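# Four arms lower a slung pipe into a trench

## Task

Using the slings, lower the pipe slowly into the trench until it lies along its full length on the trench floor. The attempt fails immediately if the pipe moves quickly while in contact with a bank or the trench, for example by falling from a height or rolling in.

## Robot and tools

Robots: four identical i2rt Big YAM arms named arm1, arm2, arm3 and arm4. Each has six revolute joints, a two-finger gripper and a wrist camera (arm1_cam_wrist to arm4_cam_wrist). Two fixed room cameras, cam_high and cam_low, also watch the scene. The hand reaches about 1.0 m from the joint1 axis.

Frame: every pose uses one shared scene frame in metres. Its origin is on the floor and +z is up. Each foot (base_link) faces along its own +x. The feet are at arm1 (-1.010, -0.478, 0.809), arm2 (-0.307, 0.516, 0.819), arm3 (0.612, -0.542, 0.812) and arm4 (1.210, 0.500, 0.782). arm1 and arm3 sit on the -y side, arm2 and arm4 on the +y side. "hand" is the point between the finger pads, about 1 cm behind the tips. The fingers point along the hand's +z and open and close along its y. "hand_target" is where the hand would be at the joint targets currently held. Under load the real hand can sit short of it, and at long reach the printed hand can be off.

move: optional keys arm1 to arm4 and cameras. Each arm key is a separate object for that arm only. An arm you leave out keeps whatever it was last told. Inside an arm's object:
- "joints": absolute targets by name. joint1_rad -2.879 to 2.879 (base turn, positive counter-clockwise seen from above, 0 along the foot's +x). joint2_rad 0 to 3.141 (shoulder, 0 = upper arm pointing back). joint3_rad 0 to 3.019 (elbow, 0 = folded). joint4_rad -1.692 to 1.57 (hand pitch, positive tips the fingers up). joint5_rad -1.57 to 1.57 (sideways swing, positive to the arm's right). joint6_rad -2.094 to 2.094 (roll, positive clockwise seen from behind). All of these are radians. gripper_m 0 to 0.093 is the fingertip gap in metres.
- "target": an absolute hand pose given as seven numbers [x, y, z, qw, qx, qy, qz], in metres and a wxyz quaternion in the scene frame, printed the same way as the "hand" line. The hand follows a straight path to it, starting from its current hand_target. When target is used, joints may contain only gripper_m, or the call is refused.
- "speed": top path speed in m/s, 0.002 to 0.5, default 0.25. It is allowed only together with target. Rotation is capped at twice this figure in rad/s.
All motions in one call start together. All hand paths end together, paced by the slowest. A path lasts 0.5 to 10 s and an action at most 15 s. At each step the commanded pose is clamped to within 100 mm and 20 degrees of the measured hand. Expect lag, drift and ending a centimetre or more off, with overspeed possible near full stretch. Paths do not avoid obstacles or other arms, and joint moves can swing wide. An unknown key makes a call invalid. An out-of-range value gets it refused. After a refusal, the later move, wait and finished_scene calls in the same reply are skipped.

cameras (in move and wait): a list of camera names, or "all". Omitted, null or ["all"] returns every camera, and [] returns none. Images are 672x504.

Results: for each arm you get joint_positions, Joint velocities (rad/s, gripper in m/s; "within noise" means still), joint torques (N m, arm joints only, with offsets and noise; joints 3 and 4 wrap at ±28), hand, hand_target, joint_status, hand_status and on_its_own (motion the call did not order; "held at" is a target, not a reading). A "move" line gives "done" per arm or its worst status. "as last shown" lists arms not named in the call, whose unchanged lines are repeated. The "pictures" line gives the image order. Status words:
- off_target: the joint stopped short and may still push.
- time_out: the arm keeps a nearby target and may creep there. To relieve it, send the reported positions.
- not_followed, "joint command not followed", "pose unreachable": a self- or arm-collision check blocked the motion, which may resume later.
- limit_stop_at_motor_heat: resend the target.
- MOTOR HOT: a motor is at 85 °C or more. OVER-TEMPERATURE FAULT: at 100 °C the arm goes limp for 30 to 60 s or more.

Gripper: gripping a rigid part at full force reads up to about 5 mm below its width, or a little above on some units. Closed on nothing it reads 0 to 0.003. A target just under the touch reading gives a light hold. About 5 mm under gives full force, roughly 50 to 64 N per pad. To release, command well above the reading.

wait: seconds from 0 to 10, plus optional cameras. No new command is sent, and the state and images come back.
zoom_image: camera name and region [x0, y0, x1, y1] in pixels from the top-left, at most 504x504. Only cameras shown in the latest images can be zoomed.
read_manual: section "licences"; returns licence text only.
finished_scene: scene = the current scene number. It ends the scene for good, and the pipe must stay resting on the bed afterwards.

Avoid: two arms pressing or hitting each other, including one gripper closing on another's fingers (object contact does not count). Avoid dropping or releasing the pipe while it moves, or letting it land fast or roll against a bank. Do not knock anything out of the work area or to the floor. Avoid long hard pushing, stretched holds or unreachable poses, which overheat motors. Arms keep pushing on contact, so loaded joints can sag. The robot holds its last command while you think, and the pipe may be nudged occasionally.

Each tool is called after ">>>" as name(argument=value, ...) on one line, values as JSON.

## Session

>>> move()

>>> zoom_image(camera="cam_high", region=[130, 60, 530, 460])

Scene clock: 0.00 s.
Joint torques (N m): no reading
Heat: arm1: hottest joint2_rad 30 °C; arm2: hottest gripper 29 °C; arm3: hottest joint2_rad 29 °C; arm4: hottest joint5_rad 29 °C.
Joint velocities: within noise
arm1.joint_positions: joint1_rad=+0.181 joint2_rad=+0.602 joint3_rad=+1.316 joint4_rad=-1.375 joint5_rad=-0.192 joint6_rad=-0.163 gripper_m=+0.09396
arm1.joint_status: not commanded
arm1.hand: x=-1.0501 y=-0.2454 z=+1.3080 quat_wxyz=(-0.278, +0.713, -0.545, -0.341) (m; scene frame)
arm1.hand_target: x=-1.0502 y=-0.2475 z=+1.3183 quat_wxyz=(-0.286, +0.710, -0.541, -0.348) (m; scene frame)
arm1.hand_status: not commanded
arm2.joint_positions: joint1_rad=-0.039 joint2_rad=+0.499 joint3_rad=+1.459 joint4_rad=-1.321 joint5_rad=-0.112 joint6_rad=+0.052 gripper_m=+0.09396
arm2.joint_status: not commanded
arm2.hand: x=-0.3042 y=+0.3551 z=+1.4198 quat_wxyz=(-0.429, -0.599, -0.556, +0.384) (m; scene frame)
arm2.hand_target: x=-0.3038 y=+0.3587 z=+1.4302 quat_wxyz=(-0.436, -0.593, -0.552, +0.392) (m; scene frame)
arm2.hand_status: not commanded
arm3.joint_positions: joint1_rad=+0.407 joint2_rad=+0.468 joint3_rad=+1.336 joint4_rad=-1.245 joint5_rad=-0.228 joint6_rad=-0.247 gripper_m=+0.09396
arm3.joint_status: not commanded
arm3.hand: x=+0.4772 y=-0.4122 z=+1.3771 quat_wxyz=(-0.254, +0.787, -0.239, -0.508) (m; scene frame)
arm3.hand_target: x=+0.4794 y=-0.4157 z=+1.3869 quat_wxyz=(-0.260, +0.782, -0.236, -0.516) (m; scene frame)
arm3.hand_status: not commanded
arm4.joint_positions: joint1_rad=+0.227 joint2_rad=+0.629 joint3_rad=+1.327 joint4_rad=-1.242 joint5_rad=-0.022 joint6_rad=+0.203 gripper_m=+0.09396
arm4.joint_status: not commanded
arm4.hand: x=+1.2851 y=+0.2546 z=+1.3092 quat_wxyz=(-0.429, -0.584, -0.645, +0.243) (m; scene frame)
arm4.hand_target: x=+1.2844 y=+0.2567 z=+1.3242 quat_wxyz=(-0.441, -0.578, -0.639, +0.250) (m; scene frame)
arm4.hand_status: not commanded
pictures: arm1_cam_wrist, arm2_cam_wrist, arm3_cam_wrist, arm4_cam_wrist, cam_high, cam_low

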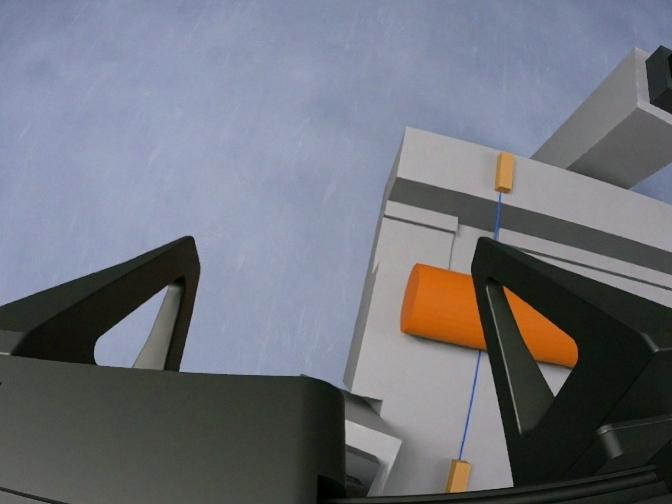

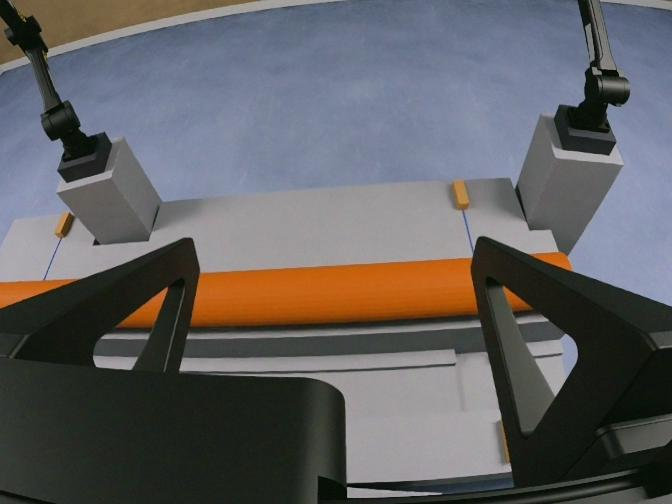

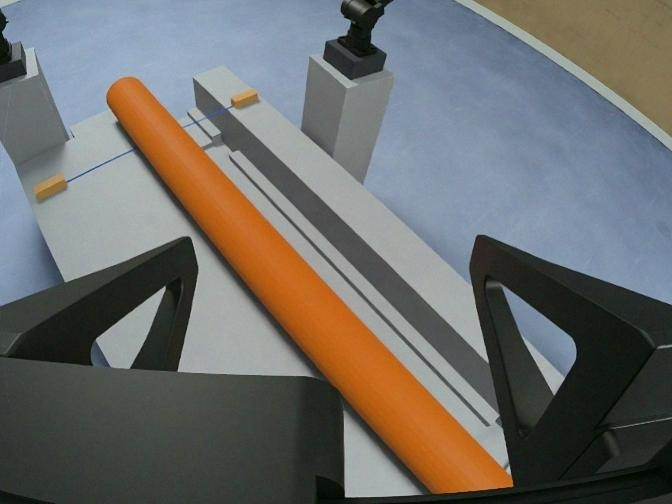

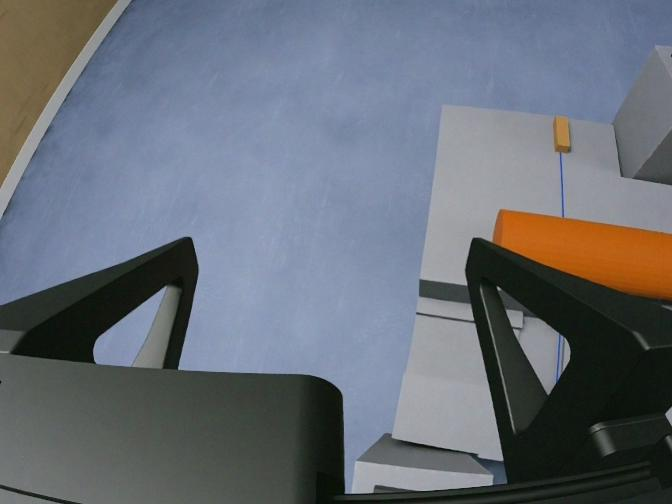

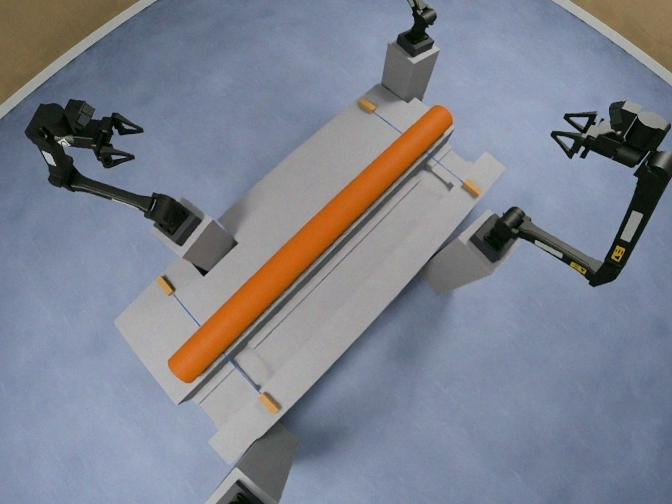

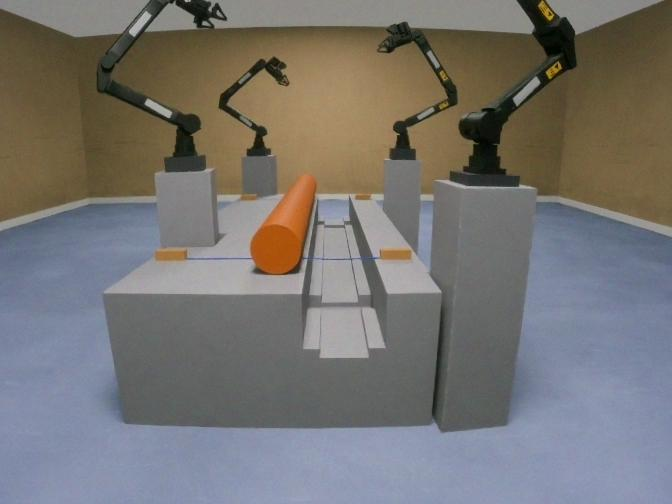

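Scaled by 1.260.

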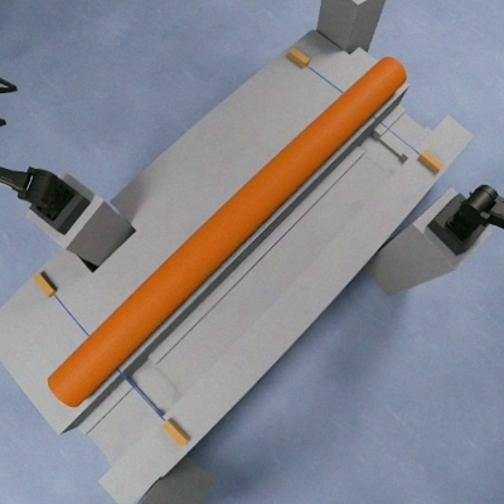

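>>> move(arm1={"joints": {"joint1_rad": -1.456, "joint2_rad": 2.09, "joint3_rad": 0.74, "joint4_rad": -0.22, "joint5_rad": 0, "joint6_rad": -1.634, "gripper_m": 0.09}}, arm2={"joints": {"joint1_rad": -0.981, "joint2_rad": 2.17, "joint3_rad": 0.968, "joint4_rad": -0.375, "joint5_rad": 0, "joint6_rad": -1.042, "gripper_m": 0.09}}, arm3={"joints": {"joint1_rad": -1.684, "joint2_rad": 2.06, "joint3_rad": 0.625, "joint4_rad": -0.13, "joint5_rad": 0, "joint6_rad": -1.518, "gripper_m": 0.09}}, arm4={"joints": {"joint1_rad": -1.031, "joint2_rad": 2.00, "joint3_rad": 0.74, "joint4_rad": -0.31, "joint5_rad": 0, "joint6_rad": -0.965, "gripper_m": 0.09}}, cameras=[])

>>> move(arm1={"target": [-0.649, -0.503, 0.53, 0, 0.7071, -0.7071, 0], "speed": 0.2}, arm2={"target": [-0.675, 0.300, 0.53, 0, 0.7071, 0.7071, 0], "speed": 0.2}, arm3={"target": [0.920, -0.526, 0.53, 0, 0.7071, -0.7071, 0], "speed": 0.2}, arm4={"target": [0.913, 0.295, 0.53, 0, 0.7071, 0.7071, 0], "speed": 0.2})

Scene clock: 9.43 s.
Joint torques (N m): arm1=[0.32 -12.51 2.41 0.98 -0.17 -0.12] | arm2=[-0.15 -17.79 4.16 0.06 -0.2 0.06] | arm3=[1.38 -15.09 1.42 0.36 -0.3 -0.06] | arm4=[0.32 -13.63 2.26 0.69 -0.06 -0.01]
Heat: arm1: hottest joint2_rad 30 °C; arm2: hottest joint3_rad 29 °C; arm3: hottest joint2_rad 29 °C; arm4: hottest joint3_rad 30 °C.
move: arm1 done; arm2 done; arm3 done; arm4 done
Joint velocities: within noise
arm1.joint_positions: joint1_rad=-1.460 joint2_rad=+2.077 joint3_rad=+0.738 joint4_rad=-0.232 joint5_rad=+0.001 joint6_rad=-1.624 gripper_m=+0.09010
arm1.joint_status: all done
arm1.hand: x=-0.6558 y=-0.5044 z=+0.6250 quat_wxyz=(-0.001, +0.702, -0.712, +0.009) (m; scene frame)
arm1.hand_target: x=-0.6559 y=-0.5027 z=+0.6209 quat_wxyz=(-0.002, +0.707, -0.707, +0.008) (m; scene frame)
arm1.hand_status: not commanded
arm2.joint_positions: joint1_rad=-0.988 joint2_rad=+2.184 joint3_rad=+0.964 joint4_rad=-0.389 joint5_rad=+0.001 joint6_rad=-1.035 gripper_m=+0.09007
arm2.joint_status: all done
arm2.hand: x=-0.6690 y=+0.3055 z=+0.6203 quat_wxyz=(-0.010, -0.712, -0.702, -0.012) (m; scene frame)
arm2.hand_target: x=-0.6767 y=+0.2976 z=+0.6264 quat_wxyz=(-0.006, -0.707, -0.707, +0.003) (m; scene frame)
arm2.hand_status: not commanded
arm3.joint_positions: joint1_rad=-1.687 joint2_rad=+2.058 joint3_rad=+0.623 joint4_rad=-0.138 joint5_rad=+0.002 joint6_rad=-1.511 gripper_m=+0.09011
arm3.joint_status: all done
arm3.hand: x=+0.9226 y=-0.5262 z=+0.6221 quat_wxyz=(-0.003, +0.703, -0.711, -0.002) (m; scene frame)
arm3.hand_target: x=+0.9249 y=-0.5249 z=+0.6215 quat_wxyz=(-0.007, +0.707, -0.707, +0.000) (m; scene frame)
arm3.hand_status: not commanded
arm4.joint_positions: joint1_rad=-1.031 joint2_rad=+2.010 joint3_rad=+0.743 joint4_rad=-0.323 joint5_rad=+0.002 joint6_rad=-0.950 gripper_m=+0.09012
arm4.joint_status: all done
arm4.hand: x=+0.9192 y=+0.2988 z=+0.6153 quat_wxyz=(-0.003, -0.712, -0.702, -0.011) (m; scene frame)
arm4.hand_target: x=+0.9158 y=+0.2958 z=+0.6181 quat_wxyz=(-0.002, -0.707, -0.707, +0.000) (m; scene frame)
arm4.hand_status: not commanded
pictures: none
No camera images: "cameras" was empty.

Scene clock: 10.67 s.
Joint torques (N m): arm1=[0.26 -13.92 1.5 0.96 -0.18 -0.11] | arm2=[-0.03 -18.67 3.21 0.01 -0.08 0.06] | arm3=[1.49 -17.08 -0.32 0.35 -0.09 -0.05] | arm4=[0.21 -14.92 1.72 0.64 0.09 -0.01]
Heat: arm1: hottest joint2_rad 30 °C; arm2: hottest joint3_rad 29 °C; arm3: hottest joint2_rad 29 °C; arm4: hottest joint3_rad 30 °C.
move: arm1 done; arm2 off_target; arm3 done; arm4 off_target
Joint velocities: within noise
arm1.joint_positions: joint1_rad=-1.460 joint2_rad=+2.362 joint3_rad=+0.848 joint4_rad=-0.077 joint5_rad=-0.006 joint6_rad=-1.626 gripper_m=+0.09010
arm1.joint_status: not commanded
arm1.hand: x=-0.6518 y=-0.5042 z=+0.5351 quat_wxyz=(+0.003, +0.703, -0.712, -0.002) (m; scene frame)
arm1.hand_target: x=-0.6490 y=-0.5030 z=+0.5301 quat_wxyz=(+0.000, +0.707, -0.707, +0.000) (m; scene frame)
arm1.hand_status: done (0.006 m and 0.8 deg from the pose sent, 0.095 m and 1.3 deg at the start)
arm2.joint_positions: joint1_rad=-0.988 joint2_rad=+2.442 joint3_rad=+1.038 joint4_rad=-0.218 joint5_rad=+0.012 joint6_rad=-1.036 gripper_m=+0.09007
arm2.joint_status: not commanded
arm2.hand: x=-0.6605 y=+0.3110 z=+0.5235 quat_wxyz=(-0.006, -0.712, -0.702, -0.020) (m; scene frame)
arm2.hand_target: x=-0.6749 y=+0.3001 z=+0.5303 quat_wxyz=(+0.000, -0.707, -0.707, +0.000) (m; scene frame)
arm2.hand_status: off_target (0.019 m and 2.5 deg from the pose sent, 0.091 m and 2.0 deg at the start)
arm3.joint_positions: joint1_rad=-1.687 joint2_rad=+2.379 joint3_rad=+0.715 joint4_rad=+0.076 joint5_rad=+0.007 joint6_rad=-1.512 gripper_m=+0.09011
arm3.joint_status: not commanded
arm3.hand: x=+0.9151 y=-0.5265 z=+0.5299 quat_wxyz=(+0.004, +0.704, -0.711, -0.006) (m; scene frame)
arm3.hand_target: x=+0.9198 y=-0.5261 z=+0.5300 quat_wxyz=(+0.000, +0.707, -0.707, +0.000) (m; scene frame)
arm3.hand_status: done (0.005 m and 1.0 deg from the pose sent, 0.092 m and 0.8 deg at the start)
arm4.joint_positions: joint1_rad=-1.031 joint2_rad=+2.287 joint3_rad=+0.803 joint4_rad=-0.120 joint5_rad=+0.003 joint6_rad=-0.952 gripper_m=+0.09012
arm4.joint_status: not commanded
arm4.hand: x=+0.9256 y=+0.3029 z=+0.5264 quat_wxyz=(-0.004, -0.712, -0.702, -0.018) (m; scene frame)
arm4.hand_target: x=+0.9131 y=+0.2950 z=+0.5302 quat_wxyz=(+0.000, -0.707, -0.707, +0.000) (m; scene frame)
arm4.hand_status: off_target (0.015 m and 2.2 deg from the pose sent, 0.086 m and 1.5 deg at the start)
pictures: arm1_cam_wrist, arm2_cam_wrist, arm3_cam_wrist, arm4_cam_wrist, cam_high, cam_low

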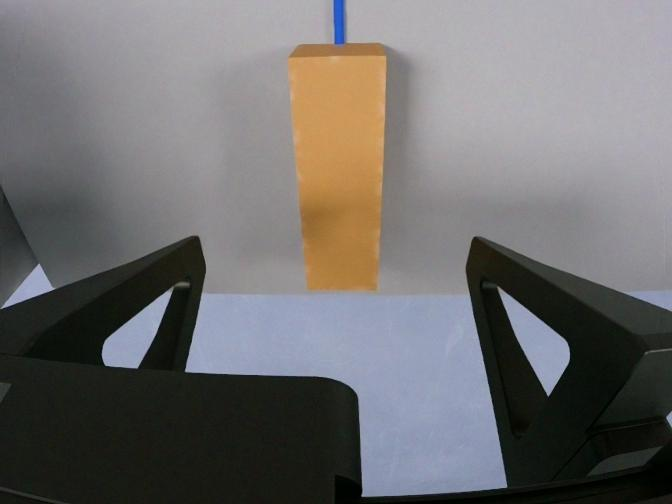

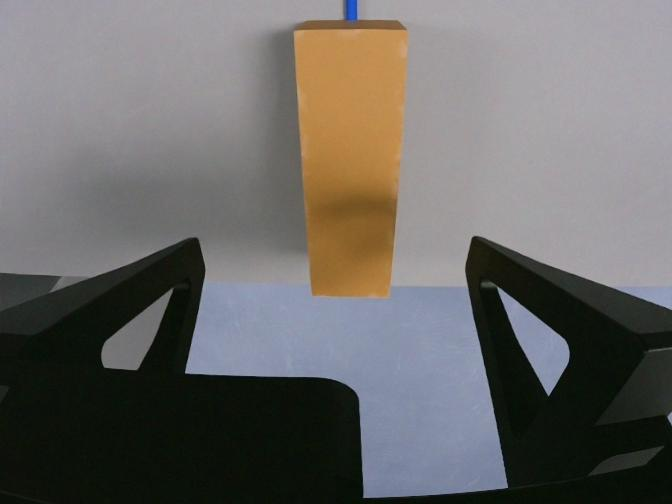

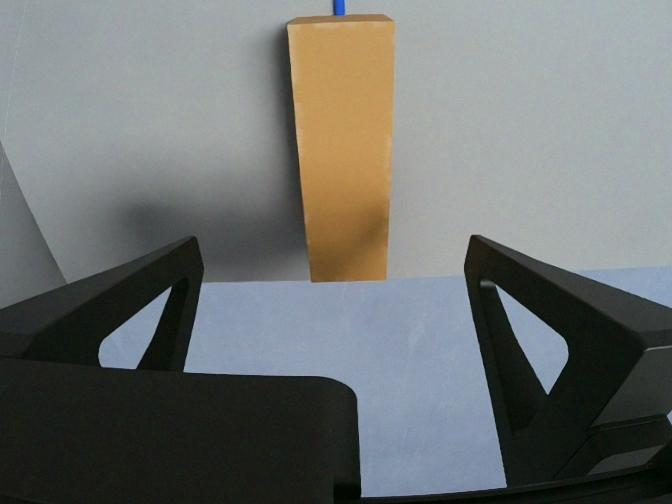

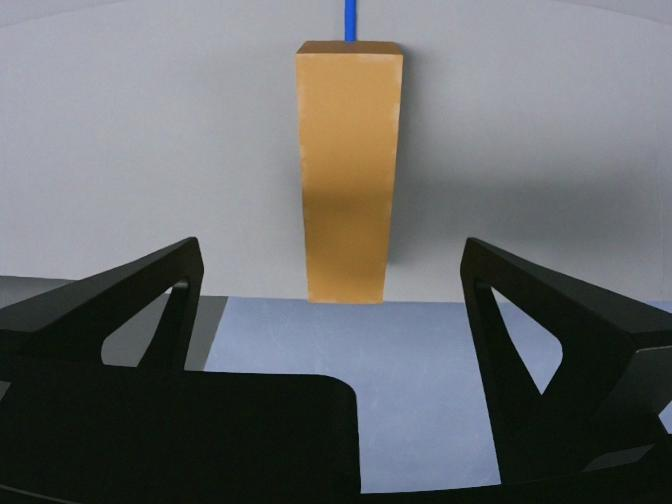

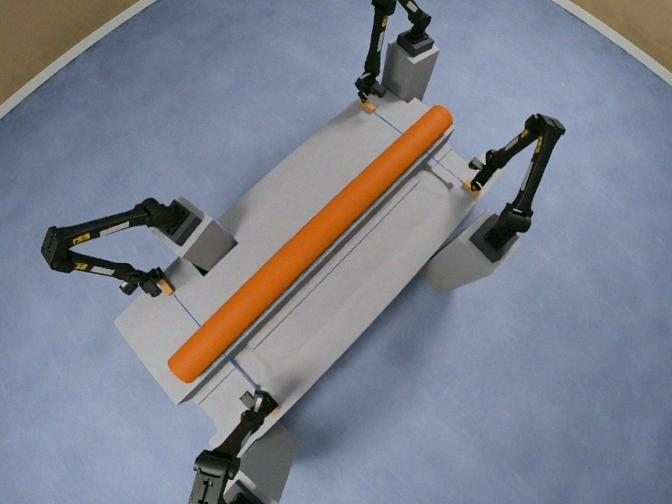

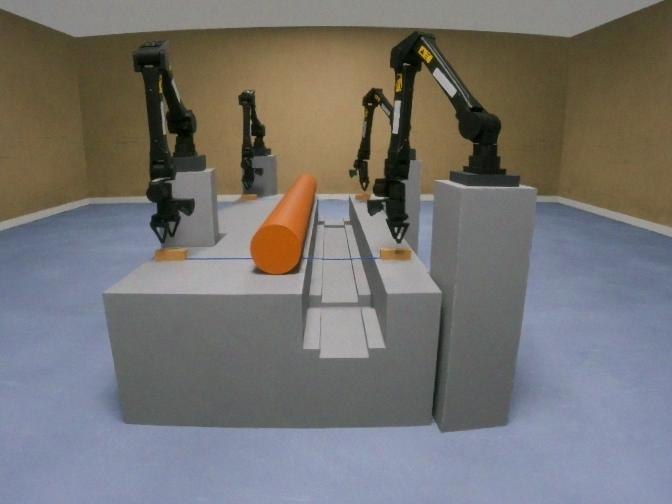

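>>> move(arm1={"target": [-0.649, -0.505, 0.461, 0, 0.7071, -0.7071, 0], "speed": 0.1}, arm2={"target": [-0.680, 0.303, 0.467, 0, 0.7071, 0.7071, 0], "speed": 0.1}, arm3={"target": [0.919, -0.526, 0.464, 0, 0.7071, -0.7071, 0], "speed": 0.1}, arm4={"target": [0.912, 0.293, 0.468, 0, 0.7071, 0.7071, 0], "speed": 0.1}, cameras=[])

>>> move(arm1={"joints": {"gripper_m": 0.02}}, arm2={"joints": {"gripper_m": 0.02}}, arm3={"joints": {"gripper_m": 0.02}}, arm4={"joints": {"gripper_m": 0.02}})

Scene clock: 15.43 s.
Joint torques (N m): arm1=[-0.26 -14.62 0.43 0.91 -0.23 -0.08] | arm2=[-1.26 -18.02 2.73 0.13 -0.08 0.06] | arm3=[1.26 -16.73 -0.98 0.43 -0.11 -0.06] | arm4=[0.5 -14.74 0.83 0.73 0.07 0.01]
Heat: arm1: hottest joint2_rad 30 °C; arm2: hottest joint2_rad 29 °C; arm3: hottest joint2_rad 30 °C; arm4: hottest joint3_rad 30 °C.
move: arm1 done; arm2 off_target; arm3 done; arm4 done
Joint velocities: within noise
arm1.joint_positions: joint1_rad=-1.460 joint2_rad=+2.555 joint3_rad=+0.957 joint4_rad=+0.020 joint5_rad=-0.006 joint6_rad=-1.630 gripper_m=+0.09010
arm1.joint_status: not commanded
arm1.hand: x=-0.6439 y=-0.5052 z=+0.4698 quat_wxyz=(-0.001, +0.704, -0.710, +0.003) (m; scene frame)
arm1.hand_target: x=-0.6491 y=-0.5049 z=+0.4612 quat_wxyz=(+0.000, +0.707, -0.707, +0.000) (m; scene frame)
arm1.hand_status: done (0.010 m and 0.6 deg from the pose sent, 0.074 m and 0.8 deg at the start)
arm2.joint_positions: joint1_rad=-0.988 joint2_rad=+2.598 joint3_rad=+1.138 joint4_rad=-0.151 joint5_rad=+0.012 joint6_rad=-1.049 gripper_m=+0.09007
arm2.joint_status: not commanded
arm2.hand: x=-0.6676 y=+0.3061 z=+0.4665 quat_wxyz=(-0.005, -0.707, -0.707, -0.014) (m; scene frame)
arm2.hand_target: x=-0.6801 y=+0.3031 z=+0.4673 quat_wxyz=(+0.000, -0.707, -0.707, +0.000) (m; scene frame)
arm2.hand_status: off_target (0.013 m and 1.7 deg from the pose sent, 0.060 m and 2.5 deg at the start)
arm3.joint_positions: joint1_rad=-1.687 joint2_rad=+2.574 joint3_rad=+0.823 joint4_rad=+0.178 joint5_rad=+0.007 joint6_rad=-1.514 gripper_m=+0.09011
arm3.joint_status: not commanded
arm3.hand: x=+0.9211 y=-0.5256 z=+0.4683 quat_wxyz=(-0.001, +0.704, -0.710, -0.001) (m; scene frame)
arm3.hand_target: x=+0.9190 y=-0.5260 z=+0.4641 quat_wxyz=(+0.000, +0.707, -0.707, +0.000) (m; scene frame)
arm3.hand_status: done (0.005 m and 0.5 deg from the pose sent, 0.066 m and 1.0 deg at the start)
arm4.joint_positions: joint1_rad=-1.031 joint2_rad=+2.464 joint3_rad=+0.894 joint4_rad=-0.021 joint5_rad=+0.003 joint6_rad=-0.952 gripper_m=+0.09012
arm4.joint_status: not commanded
arm4.hand: x=+0.9190 y=+0.2981 z=+0.4683 quat_wxyz=(-0.003, -0.712, -0.702, -0.011) (m; scene frame)
arm4.hand_target: x=+0.9122 y=+0.2931 z=+0.4681 quat_wxyz=(+0.000, -0.707, -0.707, +0.000) (m; scene frame)
arm4.hand_status: done (0.009 m and 1.5 deg from the pose sent, 0.061 m and 2.2 deg at the start)
pictures: none
No camera images: "cameras" was empty.

Scene clock: 16.10 s.
Joint torques (N m): arm1=[-0.56 -14.45 0.39 0.92 -0.19 -0.11] | arm2=[-1.14 -17.9 2.51 0.03 -0.08 0.06] | arm3=[1.26 -16.38 -0.98 0.36 -0.11 -0.04] | arm4=[0.32 -14.74 0.8 0.68 0.06 0.02]
Heat: arm1: hottest joint2_rad 30 °C; arm2: hottest joint2_rad 29 °C; arm3: hottest joint2_rad 30 °C; arm4: hottest joint3_rad 30 °C.
move: arm1 off_target; arm2 off_target; arm3 off_target; arm4 off_target
Joint velocities: within noise
arm1.joint_positions: joint1_rad=-1.460 joint2_rad=+2.555 joint3_rad=+0.957 joint4_rad=+0.021 joint5_rad=-0.006 joint6_rad=-1.630 gripper_m=+0.03418
arm1.joint_status: gripper_m off_target (ended at +0.03420, target +0.02000)
arm1.hand: x=-0.6438 y=-0.5053 z=+0.4698 quat_wxyz=(-0.002, +0.704, -0.710, +0.004) (m; scene frame)
arm1.hand_target: x=-0.6491 y=-0.5050 z=+0.4612 quat_wxyz=(+0.000, +0.707, -0.707, +0.000) (m; scene frame)
arm1.hand_status: not commanded
arm2.joint_positions: joint1_rad=-0.988 joint2_rad=+2.598 joint3_rad=+1.141 joint4_rad=-0.149 joint5_rad=+0.013 joint6_rad=-1.051 gripper_m=+0.03470
arm2.joint_status: gripper_m off_target (ended at +0.03472, target +0.02000)
arm2.hand: x=-0.6694 y=+0.3051 z=+0.4668 quat_wxyz=(-0.004, -0.707, -0.708, -0.012) (m; scene frame)
arm2.hand_target: x=-0.6800 y=+0.3031 z=+0.4673 quat_wxyz=(+0.000, -0.707, -0.707, +0.000) (m; scene frame)
arm2.hand_status: not commanded
arm3.joint_positions: joint1_rad=-1.687 joint2_rad=+2.574 joint3_rad=+0.823 joint4_rad=+0.178 joint5_rad=+0.007 joint6_rad=-1.516 gripper_m=+0.03502
arm3.joint_status: gripper_m off_target (ended at +0.03504, target +0.02000)
arm3.hand: x=+0.9213 y=-0.5257 z=+0.4683 quat_wxyz=(-0.001, +0.705, -0.709, +0.000) (m; scene frame)
arm3.hand_target: x=+0.9189 y=-0.5261 z=+0.4641 quat_wxyz=(+0.000, +0.707, -0.707, +0.000) (m; scene frame)
arm3.hand_status: not commanded
arm4.joint_positions: joint1_rad=-1.031 joint2_rad=+2.464 joint3_rad=+0.894 joint4_rad=-0.019 joint5_rad=+0.004 joint6_rad=-0.952 gripper_m=+0.03506
arm4.joint_status: gripper_m off_target (ended at +0.03509, target +0.02000)
arm4.hand: x=+0.9186 y=+0.2980 z=+0.4683 quat_wxyz=(-0.002, -0.712, -0.702, -0.010) (m; scene frame)
arm4.hand_target: x=+0.9122 y=+0.2931 z=+0.4681 quat_wxyz=(+0.000, -0.707, -0.707, +0.000) (m; scene frame)
arm4.hand_status: not commanded
pictures: arm1_cam_wrist, arm2_cam_wrist, arm3_cam_wrist, arm4_cam_wrist, cam_high, cam_low

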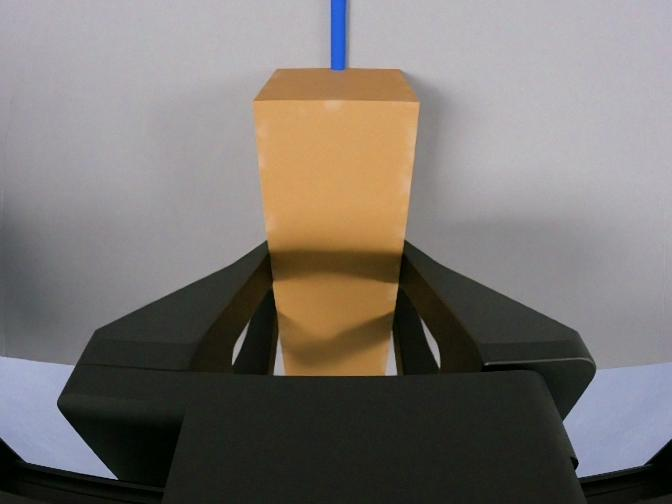

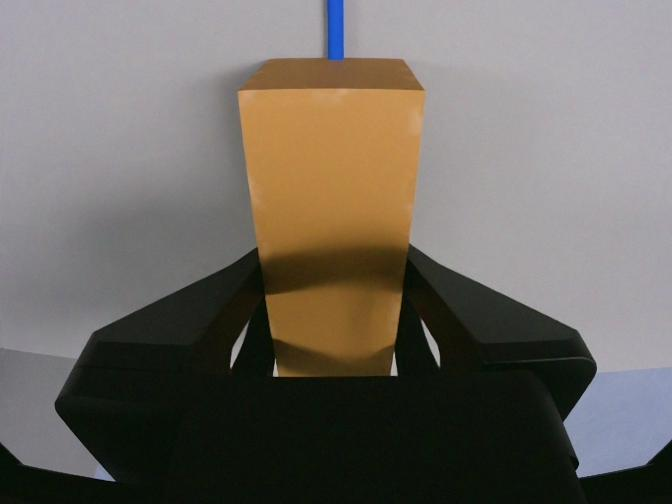

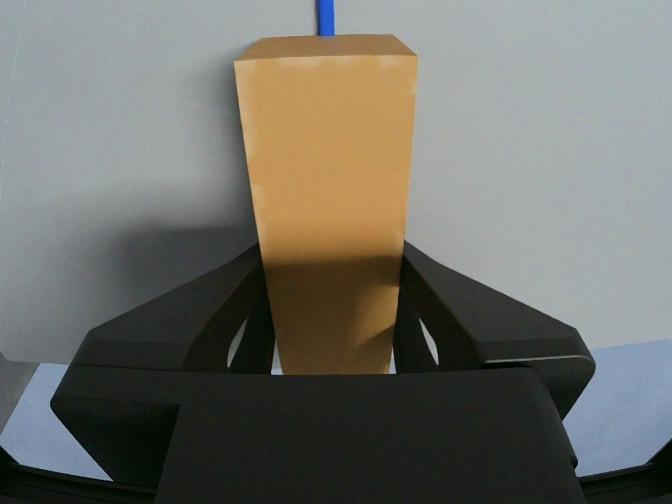

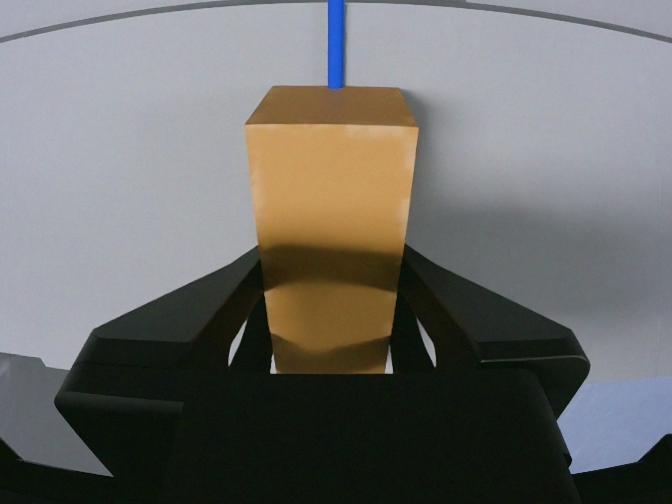

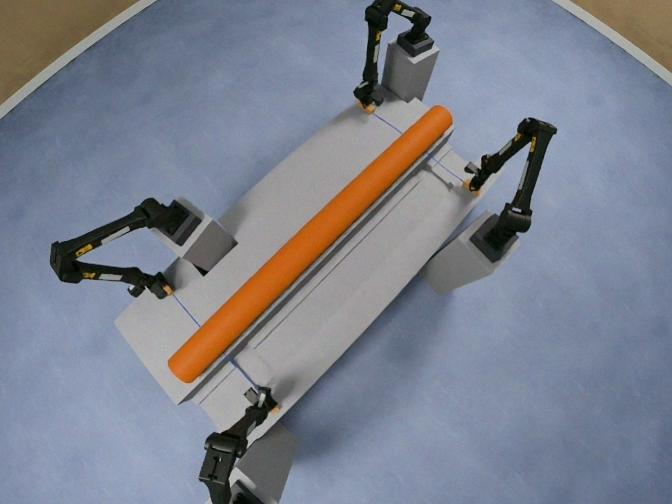

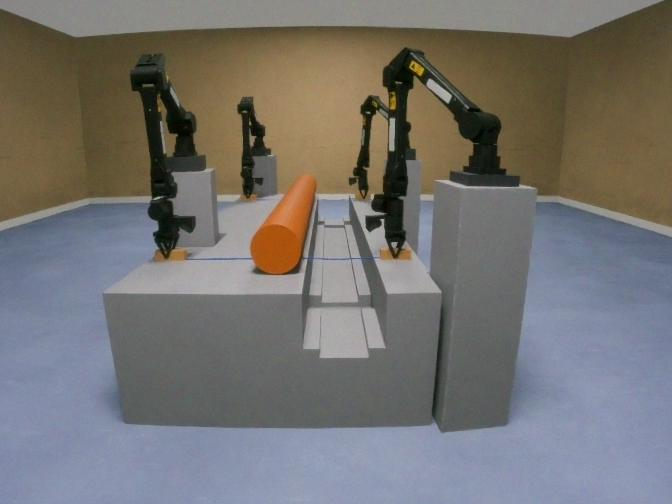

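>>> move(arm1={"target": [-0.644, -0.317, 0.74, 0, 0.7071, -0.7071, 0], "speed": 0.2}, arm2={"target": [-0.674, 0.118, 0.74, 0, 0.7071, 0.7071, 0], "speed": 0.2}, arm3={"target": [0.921, -0.313, 0.74, 0, 0.7071, -0.7071, 0], "speed": 0.2}, arm4={"target": [0.914, 0.120, 0.74, 0, 0.7071, 0.7071, 0], "speed": 0.2}, cameras=[])

>>> move(arm1={"target": [-0.632, -0.315, 0.89, 0, 0.7071, -0.7071, 0], "speed": 0.07}, arm2={"target": [-0.684, 0.110, 0.89, 0, 0.7071, 0.7071, 0], "speed": 0.07}, arm3={"target": [0.933, -0.310, 0.89, 0, 0.7071, -0.7071, 0], "speed": 0.07}, arm4={"target": [0.904, 0.110, 0.89, 0, 0.7071, 0.7071, 0], "speed": 0.07}, cameras=["cam_high", "cam_low"])

>>> zoom_image(camera="cam_low", region=[190, 130, 442, 319])

Scene clock: 23.37 s.
Joint torques (N m): arm1=[0.09 -14.27 7.19 0.08 -0.09 0.06] | arm2=[-0.03 -20.89 10.4 -0.96 -0.16 0.18] | arm3=[1.26 -16.32 6.19 -0.36 -0.25 0.1] | arm4=[0.67 -17.44 8.31 -0.31 0.06 0.31]
Heat: arm1: hottest joint2_rad 30 °C; arm2: hottest joint3_rad 30 °C; arm3: hottest joint2_rad 30 °C; arm4: hottest joint3_rad 30 °C.
move: arm1 off_target; arm2 off_target; arm3 off_target; arm4 off_target
Joint velocities: within noise
arm1.joint_positions: joint1_rad=-0.982 joint2_rad=+1.815 joint3_rad=+0.839 joint4_rad=-0.625 joint5_rad=-0.014 joint6_rad=-1.169 gripper_m=+0.03418
arm1.joint_status: not commanded
arm1.hand: x=-0.6560 y=-0.3229 z=+0.7318 quat_wxyz=(+0.010, +0.710, -0.704, -0.004) (m; scene frame)
arm1.hand_target: x=-0.6443 y=-0.3171 z=+0.7401 quat_wxyz=(+0.000, +0.707, -0.707, +0.000) (m; scene frame)
arm1.hand_status: off_target (0.016 m and 1.3 deg from the pose sent, 0.329 m and 0.7 deg at the start)
arm2.joint_positions: joint1_rad=-0.688 joint2_rad=+2.104 joint3_rad=+1.283 joint4_rad=-0.801 joint5_rad=+0.010 joint6_rad=-0.750 gripper_m=+0.03470
arm2.joint_status: not commanded
arm2.hand: x=-0.6631 y=+0.1348 z=+0.7234 quat_wxyz=(+0.001, -0.707, -0.707, -0.019) (m; scene frame)
arm2.hand_target: x=-0.6736 y=+0.1184 z=+0.7404 quat_wxyz=(+0.000, -0.707, -0.707, +0.000) (m; scene frame)
arm2.hand_status: off_target (0.026 m and 2.2 deg from the pose sent, 0.331 m and 1.4 deg at the start)
arm3.joint_positions: joint1_rad=-1.096 joint2_rad=+1.792 joint3_rad=+0.799 joint4_rad=-0.601 joint5_rad=+0.007 joint6_rad=-0.937 gripper_m=+0.03502
arm3.joint_status: not commanded
arm3.hand: x=+0.9131 y=-0.3196 z=+0.7343 quat_wxyz=(+0.008, +0.709, -0.705, -0.001) (m; scene frame)
arm3.hand_target: x=+0.9209 y=-0.3131 z=+0.7401 quat_wxyz=(+0.000, +0.707, -0.707, +0.000) (m; scene frame)
arm3.hand_status: off_target (0.012 m and 1.0 deg from the pose sent, 0.345 m and 0.4 deg at the start)
arm4.joint_positions: joint1_rad=-0.731 joint2_rad=+1.909 joint3_rad=+1.086 joint4_rad=-0.792 joint5_rad=+0.004 joint6_rad=-0.674 gripper_m=+0.03506
arm4.joint_status: not commanded
arm4.hand: x=+0.9248 y=+0.1379 z=+0.7214 quat_wxyz=(+0.002, -0.704, -0.710, -0.022) (m; scene frame)
arm4.hand_target: x=+0.9144 y=+0.1205 z=+0.7403 quat_wxyz=(+0.000, -0.707, -0.707, +0.000) (m; scene frame)
arm4.hand_status: off_target (0.028 m and 2.6 deg from the pose sent, 0.325 m and 1.4 deg at the start)
pictures: none
No camera images: "cameras" was empty.

Scene clock: 26.47 s.
Joint torques (N m): arm1=[-2.2 -20.25 12.57 -1.62 0.57 -0.13] | arm2=[-1.73 -29.92 14.75 -3.15 0.1 -0.01] | arm3=[0.09 -22.71 11.03 -2.04 0.28 -0.07] | arm4=[-0.21 -27.16 12.56 -2.71 0.17 0.11]
Heat: arm1: hottest joint2_rad 31 °C; arm2: hottest joint2_rad 30 °C; arm3: hottest joint2_rad 30 °C; arm4: hottest joint3_rad 30 °C.
move: arm1 off_target; arm2 off_target; arm3 off_target; arm4 off_target
Joint velocities: within noise
arm1.joint_positions: joint1_rad=-0.968 joint2_rad=+1.630 joint3_rad=+0.946 joint4_rad=-1.003 joint5_rad=-0.028 joint6_rad=-1.157 gripper_m=+0.03418
arm1.joint_status: not commanded
arm1.hand: x=-0.6667 y=-0.3176 z=+0.8310 quat_wxyz=(+0.048, +0.709, -0.703, -0.026) (m; scene frame)
arm1.hand_target: x=-0.6354 y=-0.3159 z=+0.8875 quat_wxyz=(+0.000, +0.707, -0.707, +0.001) (m; scene frame)
arm1.hand_status: off_target (0.069 m and 6.2 deg from the pose sent, 0.160 m and 1.3 deg at the start)
arm2.joint_positions: joint1_rad=-0.667 joint2_rad=+2.014 joint3_rad=+1.381 joint4_rad=-1.071 joint5_rad=+0.006 joint6_rad=-0.730 gripper_m=+0.03459
arm2.joint_status: not commanded
arm2.hand: x=-0.6548 y=+0.1278 z=+0.8006 quat_wxyz=(+0.001, -0.705, -0.707, -0.059) (m; scene frame)
arm2.hand_target: x=-0.6802 y=+0.1137 z=+0.8856 quat_wxyz=(+0.001, -0.707, -0.707, +0.001) (m; scene frame)
arm2.hand_status: off_target (0.096 m and 6.8 deg from the pose sent, 0.170 m and 2.2 deg at the start; pose on its path clipped on 24 of 93 steps)
arm3.joint_positions: joint1_rad=-1.089 joint2_rad=+1.595 joint3_rad=+0.919 joint4_rad=-1.002 joint5_rad=-0.004 joint6_rad=-0.930 gripper_m=+0.03501
arm3.joint_status: not commanded
arm3.hand: x=+0.9072 y=-0.3192 z=+0.8391 quat_wxyz=(+0.048, +0.708, -0.704, -0.012) (m; scene frame)
arm3.hand_target: x=+0.9310 y=-0.3112 z=+0.8878 quat_wxyz=(+0.000, +0.707, -0.707, +0.001) (m; scene frame)
arm3.hand_status: off_target (0.058 m and 5.7 deg from the pose sent, 0.157 m and 1.0 deg at the start)
arm4.joint_positions: joint1_rad=-0.718 joint2_rad=+1.823 joint3_rad=+1.218 joint4_rad=-1.096 joint5_rad=+0.002 joint6_rad=-0.657 gripper_m=+0.03501
arm4.joint_status: not commanded
arm4.hand: x=+0.9271 y=+0.1314 z=+0.8007 quat_wxyz=(+0.007, -0.704, -0.707, -0.065) (m; scene frame)
arm4.hand_target: x=+0.9076 y=+0.1143 z=+0.8847 quat_wxyz=(+0.000, -0.707, -0.707, +0.001) (m; scene frame)
arm4.hand_status: off_target (0.095 m and 7.5 deg from the pose sent, 0.172 m and 2.6 deg at the start; pose on its path clipped on 20 of 93 steps)
pictures: cam_high, cam_low

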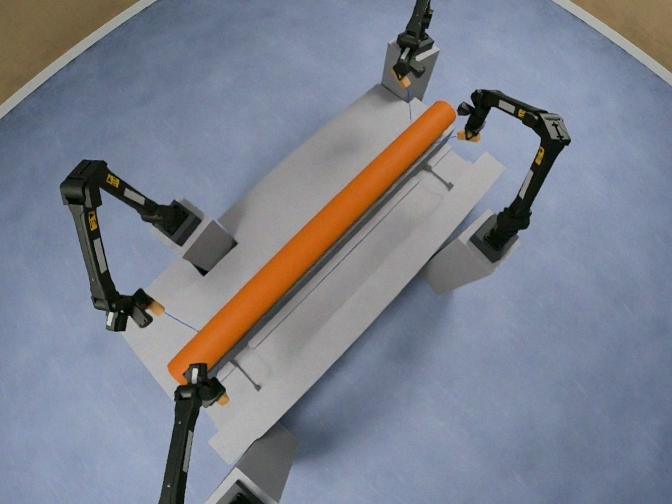

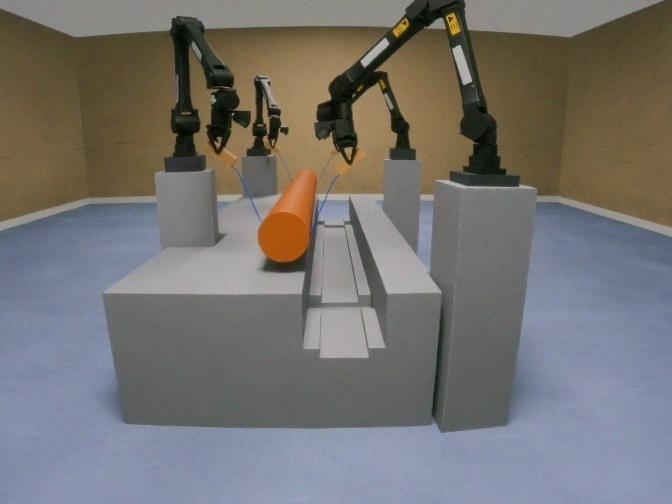

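Scaled by 2.000.

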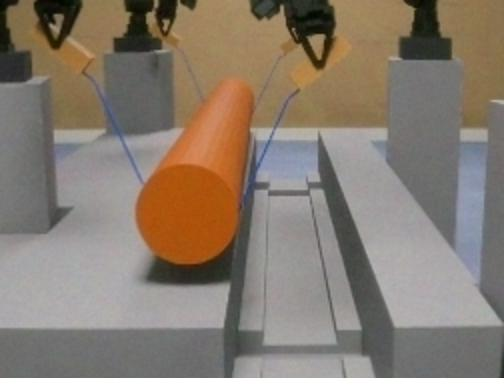

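>>> move(arm1={"target": [-0.630, -0.080, 0.915, 0, 0.7071, -0.7071, 0], "speed": 0.09}, arm2={"target": [-0.688, 0.328, 0.895, 0, 0.7071, 0.7071, 0], "speed": 0.09}, arm3={"target": [0.938, -0.098, 0.915, 0, 0.7071, -0.7071, 0], "speed": 0.09}, arm4={"target": [0.900, 0.312, 0.895, 0, 0.7071, 0.7071, 0], "speed": 0.09}, cameras=["cam_high", "cam_low"])

>>> zoom_image(camera="cam_low", region=[270, 140, 410, 280])

Scene clock: 34.53 s.
Joint torques (N m): arm1=[-2.32 -24.29 15.1 -1.65 0.31 -0.07] | arm2=[-3.31 -22.36 10.59 -1.35 0.26 -0.07] | arm3=[-0.21 -29.86 12.89 -2 0.12 0] | arm4=[-1.67 -19.02 9.14 -1.43 0.37 -0.14]
Heat: arm1: hottest joint2_rad 32 °C; arm2: hottest joint3_rad 32 °C; arm3: hottest joint2_rad 31 °C; arm4: hottest joint3_rad 31 °C.
move: arm1 off_target; arm2 off_target; arm3 off_target; arm4 off_target
Joint velocities: within noise
arm1.joint_positions: joint1_rad=-0.566 joint2_rad=+1.898 joint3_rad=+1.393 joint4_rad=-1.173 joint5_rad=-0.024 joint6_rad=-0.768 gripper_m=+0.03418
arm1.joint_status: not commanded
arm1.hand: x=-0.6640 y=-0.0959 z=+0.8484 quat_wxyz=(+0.052, +0.714, -0.698, -0.002) (m; scene frame)
arm1.hand_target: x=-0.6338 y=-0.0836 z=+0.9143 quat_wxyz=(-0.001, +0.707, -0.707, +0.001) (m; scene frame)
arm1.hand_status: off_target (0.076 m and 6.1 deg from the pose sent, 0.255 m and 6.3 deg at the start)
arm2.joint_positions: joint1_rad=-1.005 joint2_rad=+1.684 joint3_rad=+1.031 joint4_rad=-1.033 joint5_rad=+0.007 joint6_rad=-1.079 gripper_m=+0.03459
arm2.joint_status: not commanded
arm2.hand: x=-0.6639 y=+0.3212 z=+0.8463 quat_wxyz=(-0.018, -0.701, -0.711, -0.050) (m; scene frame)
arm2.hand_target: x=-0.6860 y=+0.3284 z=+0.8925 quat_wxyz=(+0.001, -0.707, -0.707, -0.001) (m; scene frame)
arm2.hand_status: off_target (0.055 m and 6.1 deg from the pose sent, 0.224 m and 6.8 deg at the start)
arm3.joint_positions: joint1_rad=-0.779 joint2_rad=+1.926 joint3_rad=+1.420 joint4_rad=-1.181 joint5_rad=-0.003 joint6_rad=-0.629 gripper_m=+0.03501
arm3.joint_status: not commanded
arm3.hand: x=+0.9128 y=-0.1156 z=+0.8494 quat_wxyz=(+0.053, +0.712, -0.701, +0.006) (m; scene frame)
arm3.hand_target: x=+0.9354 y=-0.1014 z=+0.9137 quat_wxyz=(+0.000, +0.707, -0.707, +0.000) (m; scene frame)
arm3.hand_status: off_target (0.072 m and 6.2 deg from the pose sent, 0.236 m and 5.7 deg at the start)
arm4.joint_positions: joint1_rad=-1.055 joint2_rad=+1.470 joint3_rad=+0.906 joint4_rad=-1.100 joint5_rad=-0.003 joint6_rad=-0.993 gripper_m=+0.03500
arm4.joint_status: not commanded
arm4.hand: x=+0.9161 y=+0.3071 z=+0.8463 quat_wxyz=(-0.013, -0.705, -0.708, -0.046) (m; scene frame)
arm4.hand_target: x=+0.9015 y=+0.3120 z=+0.8914 quat_wxyz=(+0.001, -0.707, -0.707, +0.000) (m; scene frame)
arm4.hand_status: off_target (0.052 m and 5.5 deg from the pose sent, 0.206 m and 7.5 deg at the start)
pictures: cam_high, cam_low

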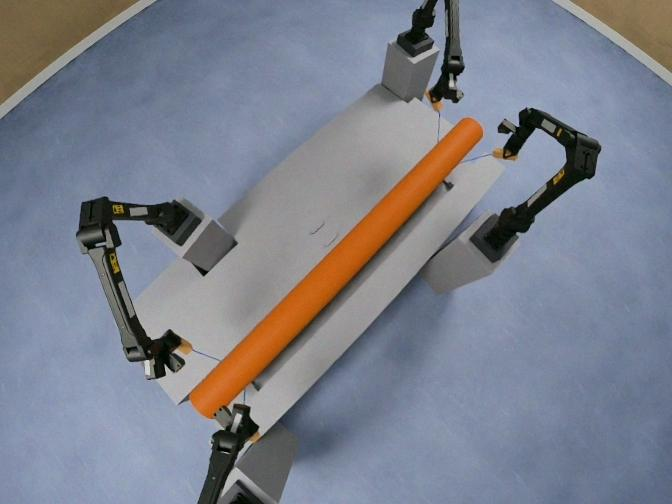

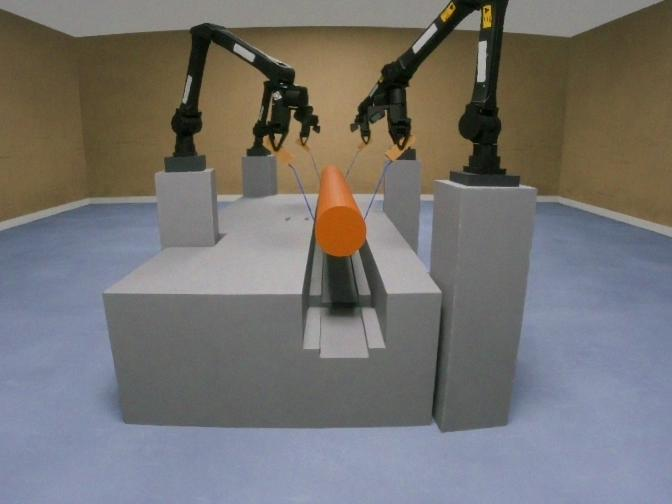

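Scaled by 3.600.

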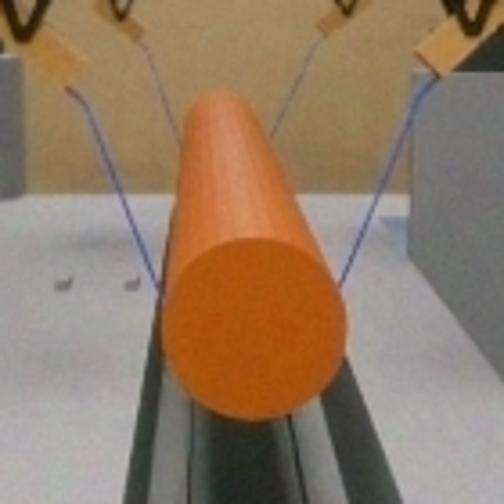

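>>> move(arm1={"target": [-0.632, -0.054, 0.875, 0, 0.7071, -0.7071, 0], "speed": 0.06}, arm2={"target": [-0.686, 0.353, 0.86, 0, 0.7071, 0.7071, 0], "speed": 0.06}, arm3={"target": [0.937, -0.088, 0.875, 0, 0.7071, -0.7071, 0], "speed": 0.06}, arm4={"target": [0.900, 0.322, 0.86, 0, 0.7071, 0.7071, 0], "speed": 0.06}, cameras=["cam_high", "cam_low"])

>>> zoom_image(camera="cam_low", region=[270, 160, 410, 300])

>>> zoom_image(camera="cam_high", region=[350, 80, 550, 230])

Scene clock: 39.63 s.
Joint torques (N m): arm1=[-2.32 -24.88 13.79 -0.92 0.26 -0.04] | arm2=[-3.66 -19.78 9.59 -1.16 0.16 -0.1] | arm3=[-0.09 -30.27 11 -1.13 0.11 0] | arm4=[-2.02 -15.74 8.58 -0.55 0.32 -0.12]
Heat: arm1: hottest joint3_rad 34 °C; arm2: hottest joint3_rad 33 °C; arm3: hottest joint3_rad 32 °C; arm4: hottest joint3_rad 32 °C.
move: arm1 off_target; arm2 off_target; arm3 off_target; arm4 off_target
Joint velocities: within noise
arm1.joint_positions: joint1_rad=-0.534 joint2_rad=+1.977 joint3_rad=+1.415 joint4_rad=-1.129 joint5_rad=-0.023 joint6_rad=-0.731 gripper_m=+0.03418
arm1.joint_status: not commanded
arm1.hand: x=-0.6682 y=-0.0765 z=+0.8139 quat_wxyz=(+0.059, +0.712, -0.700, +0.000) (m; scene frame)
arm1.hand_target: x=-0.6353 y=-0.0579 z=+0.8755 quat_wxyz=(-0.001, +0.707, -0.707, +0.001) (m; scene frame)
arm1.hand_status: off_target (0.074 m and 6.8 deg from the pose sent, 0.059 m and 6.1 deg at the start)
arm2.joint_positions: joint1_rad=-1.053 joint2_rad=+1.683 joint3_rad=+0.959 joint4_rad=-0.937 joint5_rad=+0.008 joint6_rad=-1.134 gripper_m=+0.03458
arm2.joint_status: not commanded
arm2.hand: x=-0.6628 y=+0.3435 z=+0.8243 quat_wxyz=(-0.017, -0.699, -0.714, -0.037) (m; scene frame)
arm2.hand_target: x=-0.6847 y=+0.3531 z=+0.8586 quat_wxyz=(+0.001, -0.707, -0.707, -0.001) (m; scene frame)
arm2.hand_status: off_target (0.044 m and 4.8 deg from the pose sent, 0.041 m and 6.1 deg at the start)
arm3.joint_positions: joint1_rad=-0.768 joint2_rad=+1.987 joint3_rad=+1.420 joint4_rad=-1.120 joint5_rad=-0.003 joint6_rad=-0.618 gripper_m=+0.03501
arm3.joint_status: not commanded
arm3.hand: x=+0.9129 y=-0.1054 z=+0.8173 quat_wxyz=(+0.053, +0.711, -0.701, +0.006) (m; scene frame)
arm3.hand_target: x=+0.9351 y=-0.0906 z=+0.8742 quat_wxyz=(+0.000, +0.707, -0.707, +0.000) (m; scene frame)
arm3.hand_status: off_target (0.065 m and 6.2 deg from the pose sent, 0.045 m and 6.2 deg at the start)
arm4.joint_positions: joint1_rad=-1.077 joint2_rad=+1.470 joint3_rad=+0.846 joint4_rad=-1.026 joint5_rad=-0.001 joint6_rad=-1.019 gripper_m=+0.03500
arm4.joint_status: not commanded
arm4.hand: x=+0.9196 y=+0.3186 z=+0.8272 quat_wxyz=(-0.012, -0.704, -0.709, -0.039) (m; scene frame)
arm4.hand_target: x=+0.9011 y=+0.3221 z=+0.8586 quat_wxyz=(+0.001, -0.707, -0.707, -0.001) (m; scene frame)
arm4.hand_status: off_target (0.038 m and 4.7 deg from the pose sent, 0.026 m and 5.5 deg at the start)
pictures: cam_high, cam_low

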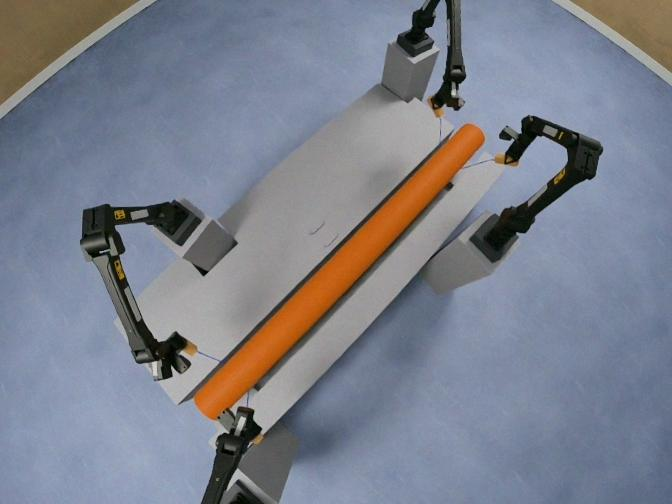

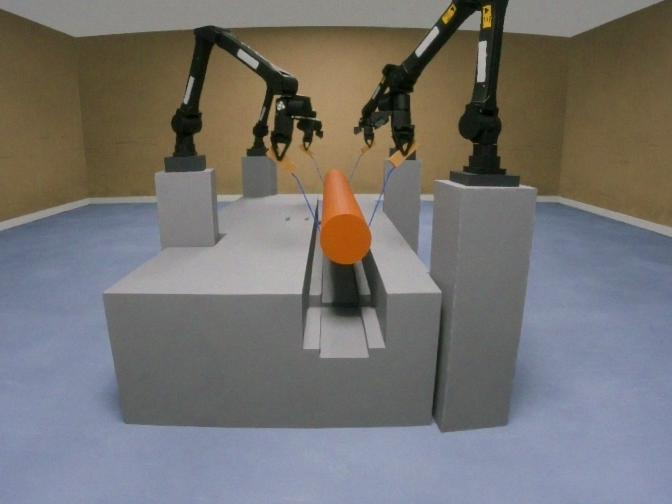

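Scaled by 3.600.

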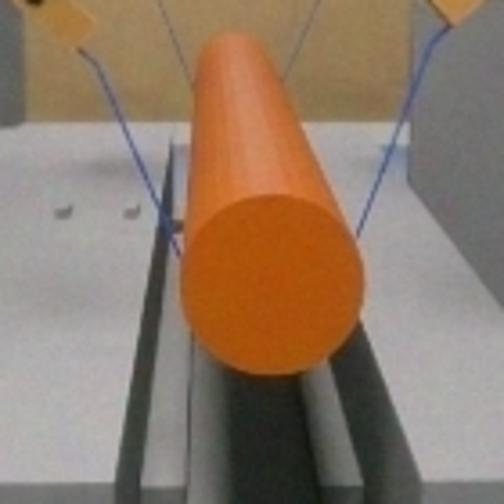

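Scaled by 2.520.

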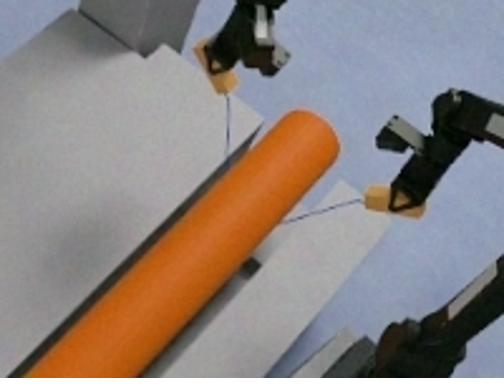

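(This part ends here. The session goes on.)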